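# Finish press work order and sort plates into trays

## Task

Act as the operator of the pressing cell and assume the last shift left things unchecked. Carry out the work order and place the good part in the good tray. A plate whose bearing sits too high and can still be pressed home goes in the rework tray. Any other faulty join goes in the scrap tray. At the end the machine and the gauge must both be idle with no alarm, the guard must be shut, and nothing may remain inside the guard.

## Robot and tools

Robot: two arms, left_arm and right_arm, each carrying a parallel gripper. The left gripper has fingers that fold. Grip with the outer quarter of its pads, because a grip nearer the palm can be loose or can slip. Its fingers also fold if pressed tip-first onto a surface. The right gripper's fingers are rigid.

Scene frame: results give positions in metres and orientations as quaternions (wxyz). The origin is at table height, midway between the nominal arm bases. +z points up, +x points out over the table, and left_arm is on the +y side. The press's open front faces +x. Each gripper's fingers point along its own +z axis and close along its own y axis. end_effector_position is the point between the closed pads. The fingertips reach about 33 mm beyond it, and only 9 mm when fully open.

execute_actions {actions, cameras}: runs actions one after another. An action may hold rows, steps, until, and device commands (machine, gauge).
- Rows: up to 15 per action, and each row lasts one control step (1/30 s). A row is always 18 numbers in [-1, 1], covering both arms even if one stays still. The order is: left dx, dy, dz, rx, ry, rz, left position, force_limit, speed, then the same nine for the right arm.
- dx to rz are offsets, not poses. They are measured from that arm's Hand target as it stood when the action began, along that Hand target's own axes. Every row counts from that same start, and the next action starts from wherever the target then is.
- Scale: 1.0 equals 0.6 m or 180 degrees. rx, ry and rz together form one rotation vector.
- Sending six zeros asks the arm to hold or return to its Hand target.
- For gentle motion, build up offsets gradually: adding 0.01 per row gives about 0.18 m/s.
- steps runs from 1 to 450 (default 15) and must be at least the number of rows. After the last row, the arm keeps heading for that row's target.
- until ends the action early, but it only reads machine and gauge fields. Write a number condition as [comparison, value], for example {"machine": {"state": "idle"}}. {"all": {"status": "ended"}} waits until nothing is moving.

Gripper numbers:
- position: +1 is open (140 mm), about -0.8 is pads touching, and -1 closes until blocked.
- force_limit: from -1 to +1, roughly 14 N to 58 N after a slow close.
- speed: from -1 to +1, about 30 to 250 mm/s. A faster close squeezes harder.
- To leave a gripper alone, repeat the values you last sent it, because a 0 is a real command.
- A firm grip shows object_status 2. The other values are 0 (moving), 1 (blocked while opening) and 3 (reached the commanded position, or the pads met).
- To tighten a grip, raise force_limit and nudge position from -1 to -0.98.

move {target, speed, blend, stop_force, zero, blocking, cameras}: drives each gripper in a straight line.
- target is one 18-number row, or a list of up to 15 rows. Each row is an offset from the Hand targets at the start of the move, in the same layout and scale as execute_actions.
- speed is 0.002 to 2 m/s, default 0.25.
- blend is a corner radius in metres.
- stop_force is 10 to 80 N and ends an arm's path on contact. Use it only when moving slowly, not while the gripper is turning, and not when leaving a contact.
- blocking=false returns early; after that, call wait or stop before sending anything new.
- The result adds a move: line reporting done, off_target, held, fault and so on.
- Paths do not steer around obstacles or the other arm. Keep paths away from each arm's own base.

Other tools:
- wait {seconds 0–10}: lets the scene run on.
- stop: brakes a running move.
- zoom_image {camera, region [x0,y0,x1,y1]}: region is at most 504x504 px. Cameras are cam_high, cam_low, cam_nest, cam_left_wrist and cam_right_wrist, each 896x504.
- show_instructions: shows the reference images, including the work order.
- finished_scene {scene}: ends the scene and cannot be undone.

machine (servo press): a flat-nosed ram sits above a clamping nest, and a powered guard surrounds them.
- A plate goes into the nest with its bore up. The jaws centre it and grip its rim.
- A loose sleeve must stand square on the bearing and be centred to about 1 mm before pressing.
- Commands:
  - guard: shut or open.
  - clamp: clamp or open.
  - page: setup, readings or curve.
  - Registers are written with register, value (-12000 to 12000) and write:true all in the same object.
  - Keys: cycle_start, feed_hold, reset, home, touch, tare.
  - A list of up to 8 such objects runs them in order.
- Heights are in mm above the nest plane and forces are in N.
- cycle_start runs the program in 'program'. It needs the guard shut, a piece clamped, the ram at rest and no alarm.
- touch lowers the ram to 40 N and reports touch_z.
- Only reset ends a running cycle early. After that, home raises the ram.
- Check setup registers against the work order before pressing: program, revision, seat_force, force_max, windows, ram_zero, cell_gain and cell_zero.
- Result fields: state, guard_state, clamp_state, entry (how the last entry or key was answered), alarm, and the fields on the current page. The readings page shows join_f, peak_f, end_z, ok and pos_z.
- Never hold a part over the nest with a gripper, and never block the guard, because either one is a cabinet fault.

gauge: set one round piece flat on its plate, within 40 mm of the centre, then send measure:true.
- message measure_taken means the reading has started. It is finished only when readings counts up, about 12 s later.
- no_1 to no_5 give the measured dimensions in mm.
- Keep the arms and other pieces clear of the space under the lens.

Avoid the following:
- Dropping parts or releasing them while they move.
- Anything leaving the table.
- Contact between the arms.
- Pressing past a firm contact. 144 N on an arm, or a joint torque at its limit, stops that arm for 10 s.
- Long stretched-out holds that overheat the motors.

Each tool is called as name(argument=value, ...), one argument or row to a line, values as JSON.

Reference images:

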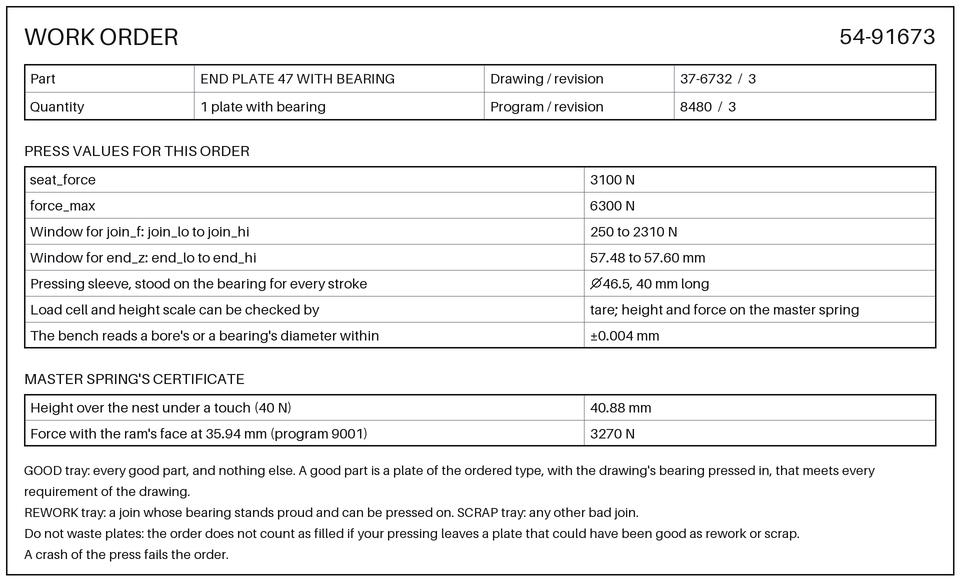

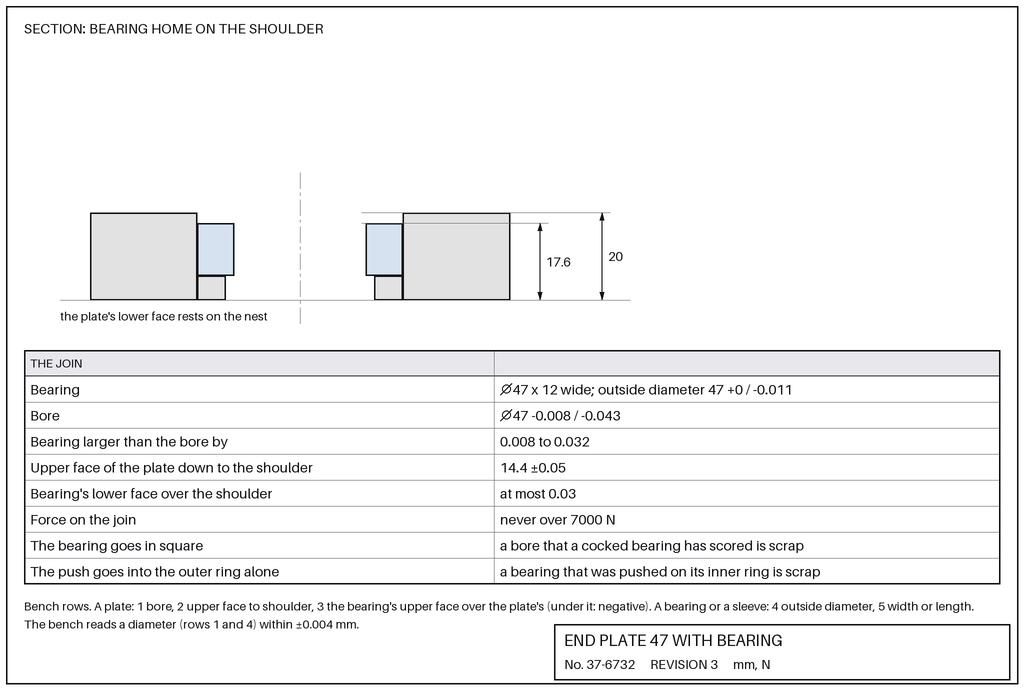

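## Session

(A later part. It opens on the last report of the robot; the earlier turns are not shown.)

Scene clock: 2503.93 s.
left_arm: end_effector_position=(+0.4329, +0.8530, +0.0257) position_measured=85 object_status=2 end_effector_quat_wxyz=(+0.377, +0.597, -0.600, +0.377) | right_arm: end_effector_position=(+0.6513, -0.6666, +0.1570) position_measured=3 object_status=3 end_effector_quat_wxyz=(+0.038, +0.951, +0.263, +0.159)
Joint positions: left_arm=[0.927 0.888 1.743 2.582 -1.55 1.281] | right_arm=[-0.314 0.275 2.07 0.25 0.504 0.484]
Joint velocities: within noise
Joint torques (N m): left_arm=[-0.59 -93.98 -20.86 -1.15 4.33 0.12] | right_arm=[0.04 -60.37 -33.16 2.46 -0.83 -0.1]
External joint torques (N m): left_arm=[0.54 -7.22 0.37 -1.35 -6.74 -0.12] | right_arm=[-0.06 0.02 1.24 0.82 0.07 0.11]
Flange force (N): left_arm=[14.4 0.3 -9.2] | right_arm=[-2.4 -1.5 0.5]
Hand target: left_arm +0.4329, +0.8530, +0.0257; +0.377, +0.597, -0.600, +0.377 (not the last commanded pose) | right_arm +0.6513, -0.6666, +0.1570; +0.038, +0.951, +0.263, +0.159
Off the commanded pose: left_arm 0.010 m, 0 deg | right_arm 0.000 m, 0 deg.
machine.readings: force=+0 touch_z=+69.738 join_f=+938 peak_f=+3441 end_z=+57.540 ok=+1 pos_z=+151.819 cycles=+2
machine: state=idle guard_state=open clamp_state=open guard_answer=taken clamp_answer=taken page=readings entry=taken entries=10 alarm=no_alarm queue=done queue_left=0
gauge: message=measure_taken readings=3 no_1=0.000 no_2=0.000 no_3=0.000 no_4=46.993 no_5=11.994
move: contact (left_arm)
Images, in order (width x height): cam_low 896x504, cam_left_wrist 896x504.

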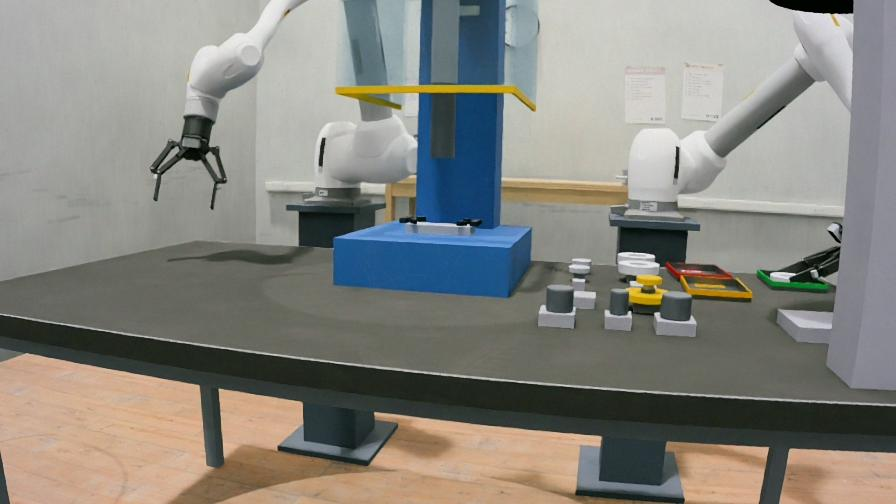

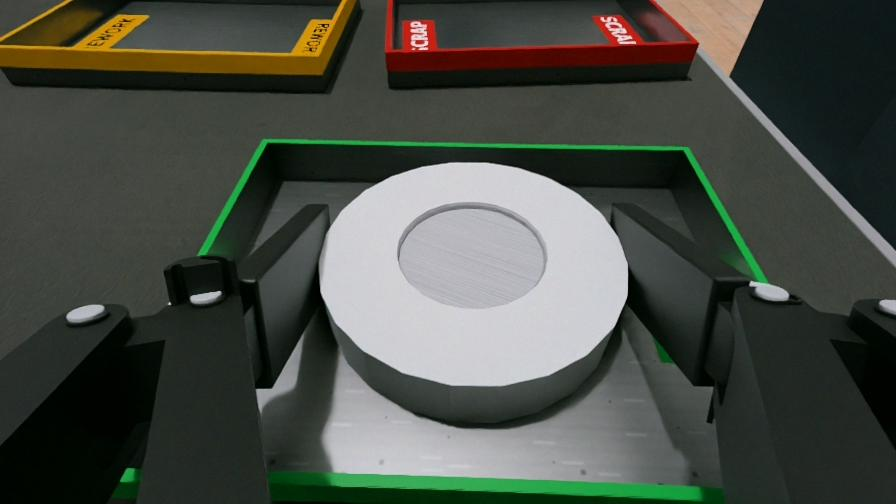

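execute_actions(
  actions=[
    {"rows":[[0,0,0,0,0,0,0.55,0,-0.9,0,0,0,0,0,0,1,1,1]],"steps":30},
  ],
  cameras=["cam_left_wrist"],
)

move(
  target=[
    [0.1,0,-0.0466,0,0,0,0.55,0,-0.9,0,0,0,0,0,0,1,1,1],
    [0.2,0,-0.25,0,0,0,0.55,0,-0.9,0,0,0,0,0,0,1,1,1],
  ],
  speed=[0.08,0.2],
  blend=[0.01,0],
  cameras=["cam_left_wrist","cam_high"],
)

execute_actions(
  actions=[
    {"machine":[{"guard":"shut"}],"steps":120,"until":{"machine":{"guard_state":"shut"}}},
  ],
  cameras=["cam_high","cam_low"],
)

zoom_image(
  camera="cam_high",
  region=[180, 250, 300, 350],
)

Scene clock: 2517.33 s.
left_arm: end_effector_position=(+0.4329, +0.8530, +0.0257) position_measured=59 object_status=3 end_effector_quat_wxyz=(+0.377, +0.597, -0.600, +0.377) | right_arm: end_effector_position=(+0.6513, -0.6666, +0.1570) position_measured=3 object_status=3 end_effector_quat_wxyz=(+0.038, +0.951, +0.263, +0.159)
Joint positions: left_arm=[0.927 0.888 1.743 2.582 -1.55 1.28] | right_arm=[-0.314 0.275 2.07 0.25 0.504 0.484]
Joint velocities: within noise
Joint torques (N m): left_arm=[-0.12 -105.1 -20.92 -2.31 -2.13 0.25] | right_arm=[0.01 -60.29 -33.12 2.47 -0.8 -0.11]
External joint torques (N m): left_arm=[0.19 3.97 0.6 -0.16 -0.27 -0.26] | right_arm=[-0.05 -0.04 1.22 0.8 0.03 0.11]
Flange force (N): left_arm=[-5.4 -1.3 0.4] | right_arm=[-2.4 -1.6 0.4]
Hand target: left_arm +0.4329, +0.8530, +0.0257; +0.377, +0.597, -0.600, +0.377 | right_arm +0.6513, -0.6666, +0.1570; +0.038, +0.951, +0.263, +0.159
Off the commanded pose: left_arm 0.000 m, 0 deg | right_arm 0.000 m, 0 deg.
machine.readings: force=+0 touch_z=+69.738 join_f=+938 peak_f=+3441 end_z=+57.540 ok=+1 pos_z=+151.819 cycles=+2
machine: state=idle guard_state=open clamp_state=open guard_answer=taken clamp_answer=taken page=readings entry=taken entries=10 alarm=no_alarm queue=done queue_left=0
gauge: message=measure_taken readings=3 no_1=0.000 no_2=0.000 no_3=0.000 no_4=46.993 no_5=11.994
Images, in order (width x height): cam_left_wrist 896x504.

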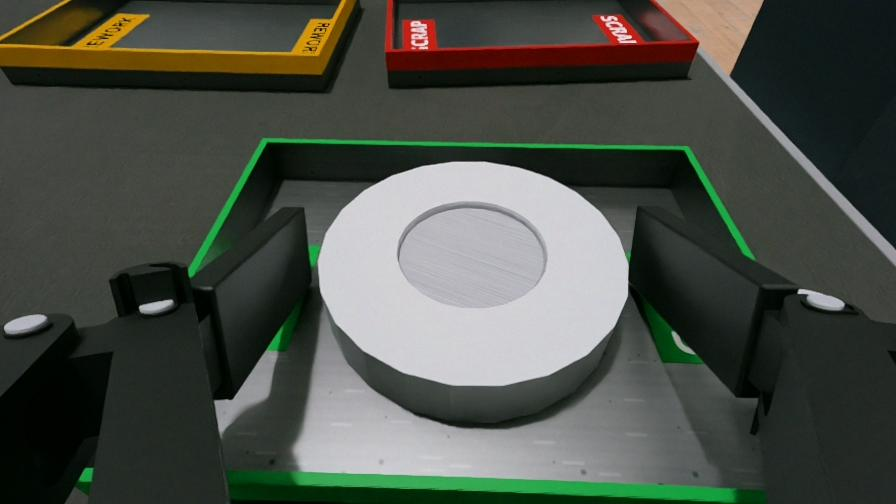

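Scene clock: 2519.20 s.
left_arm: end_effector_position=(+0.4330, +0.9365, +0.1988) position_measured=59 object_status=3 end_effector_quat_wxyz=(+0.377, +0.597, -0.600, +0.377) | right_arm: end_effector_position=(+0.6513, -0.6666, +0.1570) position_measured=3 object_status=3 end_effector_quat_wxyz=(+0.038, +0.951, +0.263, +0.159)
Joint positions: left_arm=[0.987 0.738 1.586 2.614 -1.833 1.153] | right_arm=[-0.314 0.275 2.07 0.25 0.504 0.484]
Joint velocities: within noise
Joint torques (N m): left_arm=[-0.33 -103.73 -30.89 -3.54 -1.88 0.24] | right_arm=[0.08 -60.27 -33.34 2.48 -0.85 -0.12]
External joint torques (N m): left_arm=[0.41 3.75 0.83 -0.16 -0.4 -0.25] | right_arm=[-0.12 -0.07 1.44 0.79 0.09 0.12]
Flange force (N): left_arm=[-4.5 -1.2 -0.9] | right_arm=[-2.7 -1.8 0.3]
Hand target: left_arm +0.4330, +0.9365, +0.1987; +0.377, +0.597, -0.600, +0.377 | right_arm +0.6513, -0.6666, +0.1570; +0.038, +0.951, +0.263, +0.159
Off the commanded pose: left_arm 0.000 m, 0 deg | right_arm 0.000 m, 0 deg.
machine.readings: force=+0 touch_z=+69.738 join_f=+938 peak_f=+3441 end_z=+57.540 ok=+1 pos_z=+151.819 cycles=+2
machine: state=idle guard_state=open clamp_state=open guard_answer=taken clamp_answer=taken page=readings entry=taken entries=10 alarm=no_alarm queue=done queue_left=0
gauge: message=measure_taken readings=3 no_1=0.000 no_2=0.000 no_3=0.000 no_4=46.993 no_5=11.994
move: done
Images, in order (width x height): cam_high 896x504, cam_left_wrist 896x504.

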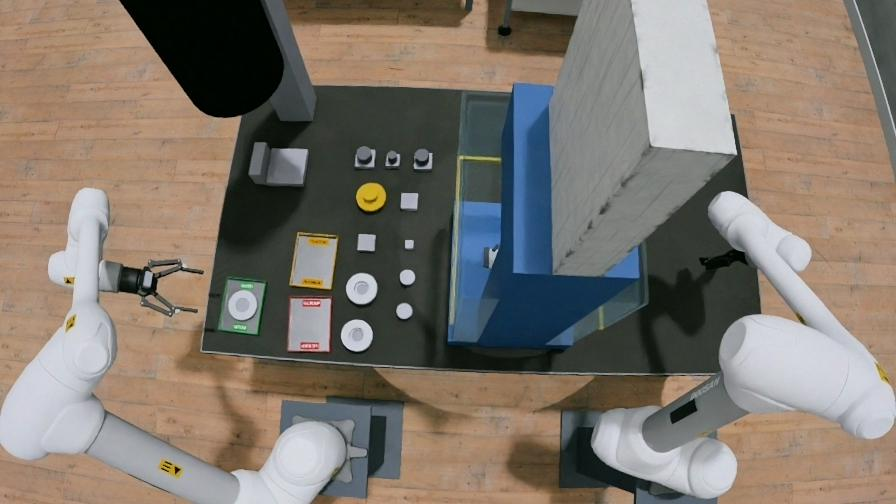

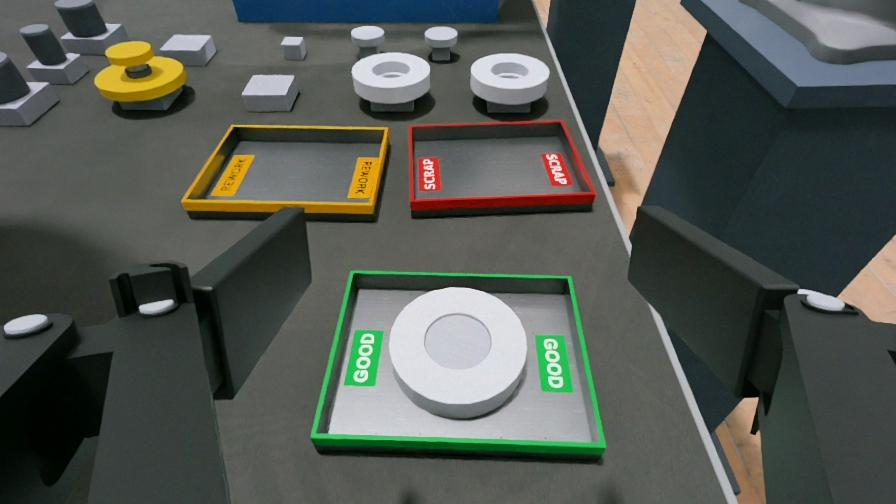

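Scene clock: 2520.90 s.
left_arm: end_effector_position=(+0.4330, +0.9365, +0.1987) position_measured=59 object_status=3 end_effector_quat_wxyz=(+0.377, +0.597, -0.600, +0.377) | right_arm: end_effector_position=(+0.6513, -0.6666, +0.1570) position_measured=3 object_status=3 end_effector_quat_wxyz=(+0.038, +0.951, +0.263, +0.159)
Joint positions: left_arm=[0.987 0.738 1.586 2.614 -1.833 1.153] | right_arm=[-0.314 0.275 2.07 0.25 0.504 0.484]
Joint velocities: within noise
Joint torques (N m): left_arm=[0.12 -103.86 -30.95 -3.59 -1.98 0.26] | right_arm=[0.48 -60.09 -33.23 2.44 -0.78 -0.17]
External joint torques (N m): left_arm=[-0.03 3.18 0.66 -0.14 -0.31 -0.26] | right_arm=[-0.5 -0.23 1.37 0.82 0.02 0.17]
Flange force (N): left_arm=[-3.7 -1.6 -0.6] | right_arm=[-3.2 -1.5 0.0]
Hand target: left_arm +0.4330, +0.9365, +0.1987; +0.377, +0.597, -0.600, +0.377 | right_arm +0.6513, -0.6666, +0.1570; +0.038, +0.951, +0.263, +0.159
Tool commands: left_gripper/position=+0.55 left_gripper/force_limit=+0.0 left_gripper/speed=-0.9 right_gripper/position=+1.0 right_gripper/force_limit=+1.0 right_gripper/speed=+1.0
Off the commanded pose: left_arm 0.000 m, 0 deg | right_arm 0.000 m, 0 deg.
machine.readings: force=+0 touch_z=+69.738 join_f=+938 peak_f=+3441 end_z=+57.540 ok=+1 pos_z=+151.819 cycles=+2
machine: state=idle guard_state=shut clamp_state=open guard_answer=taken clamp_answer=taken page=readings entry=taken entries=10 alarm=no_alarm queue=running queue_left=0
gauge: message=measure_taken readings=3 no_1=0.000 no_2=0.000 no_3=0.000 no_4=46.993 no_5=11.994
Images, in order (width x height): cam_high 896x504, cam_low 896x504.

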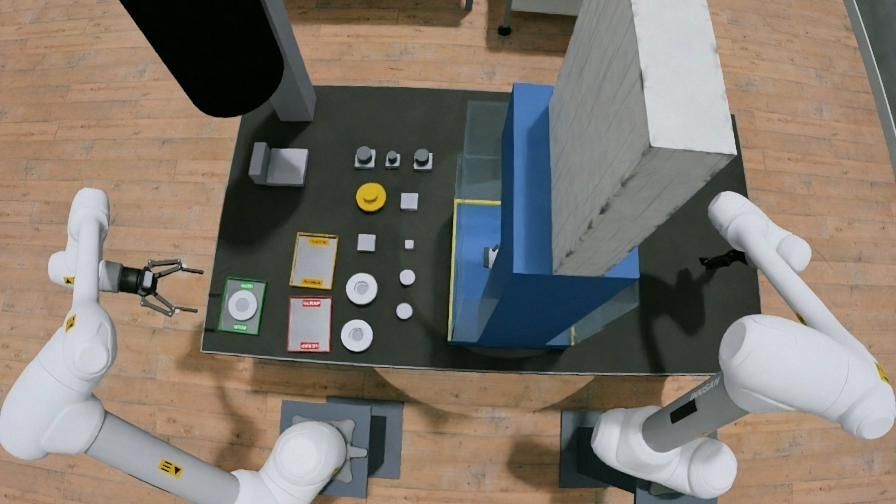

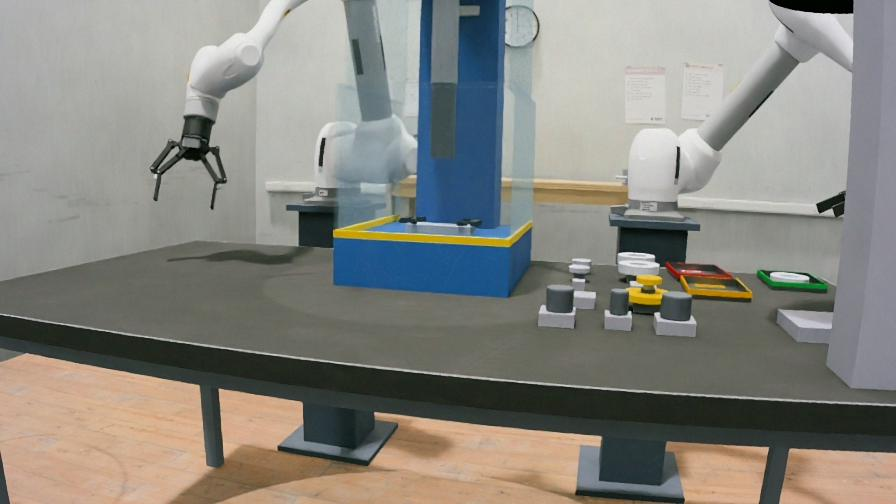

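Scaled by 4.200 from the camera's 896x504 image, which has a finer 1280x720 frame.

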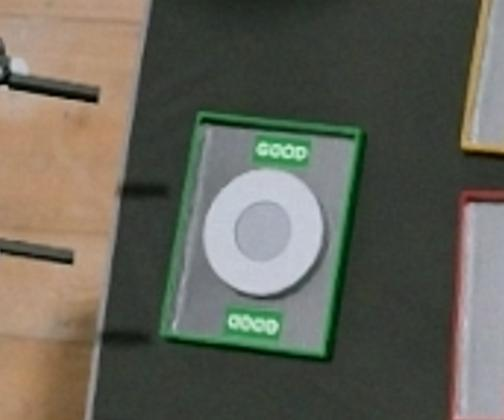

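execute_actions(
  actions=[],
  cameras=["cam_left_wrist","cam_high"],
)

zoom_image(
  camera="cam_left_wrist",
  region=[330, 10, 570, 130],
)

zoom_image(
  camera="cam_high",
  region=[320, 260, 420, 360],
)

Scene clock: 2531.27 s.
left_arm: end_effector_position=(+0.4330, +0.9365, +0.1987) position_measured=59 object_status=3 end_effector_quat_wxyz=(+0.377, +0.597, -0.600, +0.377) | right_arm: end_effector_position=(+0.6513, -0.6666, +0.1570) position_measured=3 object_status=3 end_effector_quat_wxyz=(+0.038, +0.951, +0.263, +0.159)
Joint positions: left_arm=[0.987 0.738 1.586 2.614 -1.833 1.153] | right_arm=[-0.314 0.275 2.07 0.25 0.504 0.484]
Joint velocities: within noise
Joint torques (N m): left_arm=[0.2 -104.01 -30.9 -3.56 -2 0.29] | right_arm=[0.08 -60.19 -33.18 2.54 -0.79 -0.13]
External joint torques (N m): left_arm=[-0.31 4.11 0.82 -0.14 -0.28 -0.29] | right_arm=[-0.13 -0.13 1.28 0.73 0.03 0.13]
Flange force (N): left_arm=[-4.9 -2.2 -0.5] | right_arm=[-2.5 -1.7 0.2]
Hand target: left_arm +0.4330, +0.9365, +0.1987; +0.377, +0.597, -0.600, +0.377 | right_arm +0.6513, -0.6666, +0.1570; +0.038, +0.951, +0.263, +0.159
Tool commands: left_gripper/position=+0.55 left_gripper/force_limit=+0.0 left_gripper/speed=-0.9 right_gripper/position=+1.0 right_gripper/force_limit=+1.0 right_gripper/speed=+1.0
Off the commanded pose: left_arm 0.000 m, 0 deg | right_arm 0.000 m, 0 deg.
machine.readings: force=+0 touch_z=+69.738 join_f=+938 peak_f=+3441 end_z=+57.540 ok=+1 pos_z=+151.819 cycles=+2
machine: state=idle guard_state=shut clamp_state=open guard_answer=taken clamp_answer=taken page=readings entry=taken entries=10 alarm=no_alarm queue=done queue_left=0
gauge: message=measure_taken readings=3 no_1=0.000 no_2=0.000 no_3=0.000 no_4=46.993 no_5=11.994
Images, in order (width x height): cam_high 896x504, cam_left_wrist 896x504.

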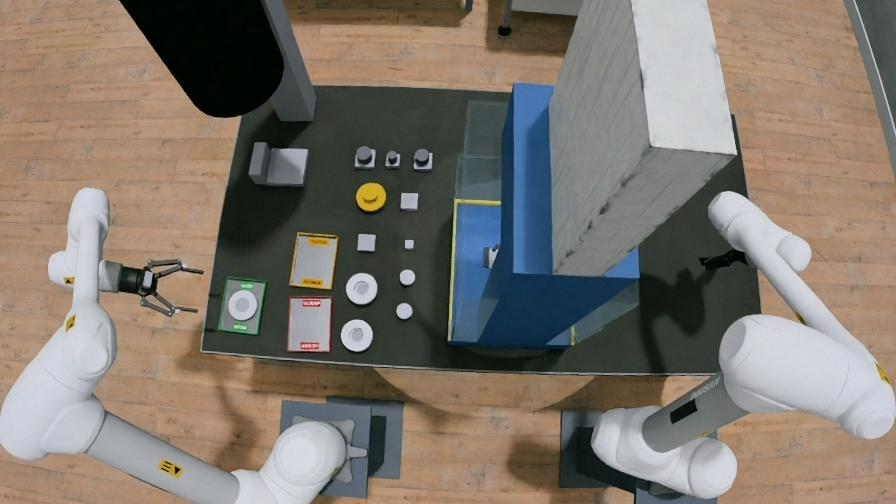

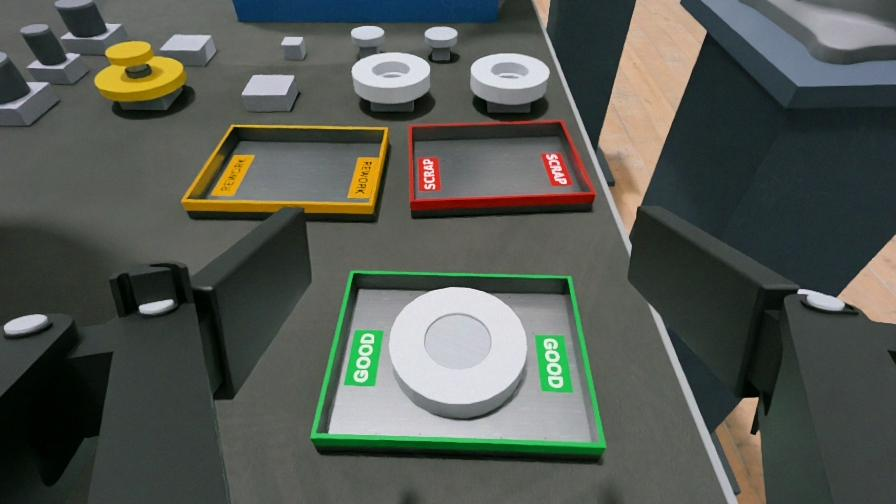

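Scaled by 2.100 from the camera's 896x504 image, which has a finer 1280x720 frame.

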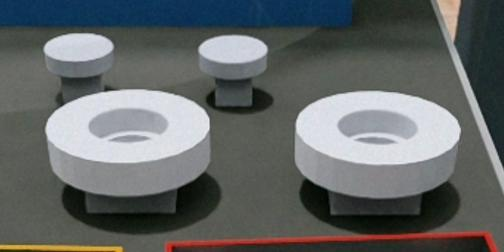

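Scaled by 5.040 from the camera's 896x504 image, which has a finer 1280x720 frame.

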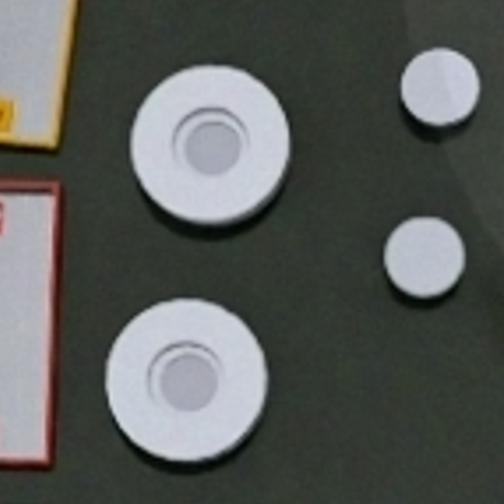

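finished_scene(
  scene=1,
)

The scene is finished: the task was done.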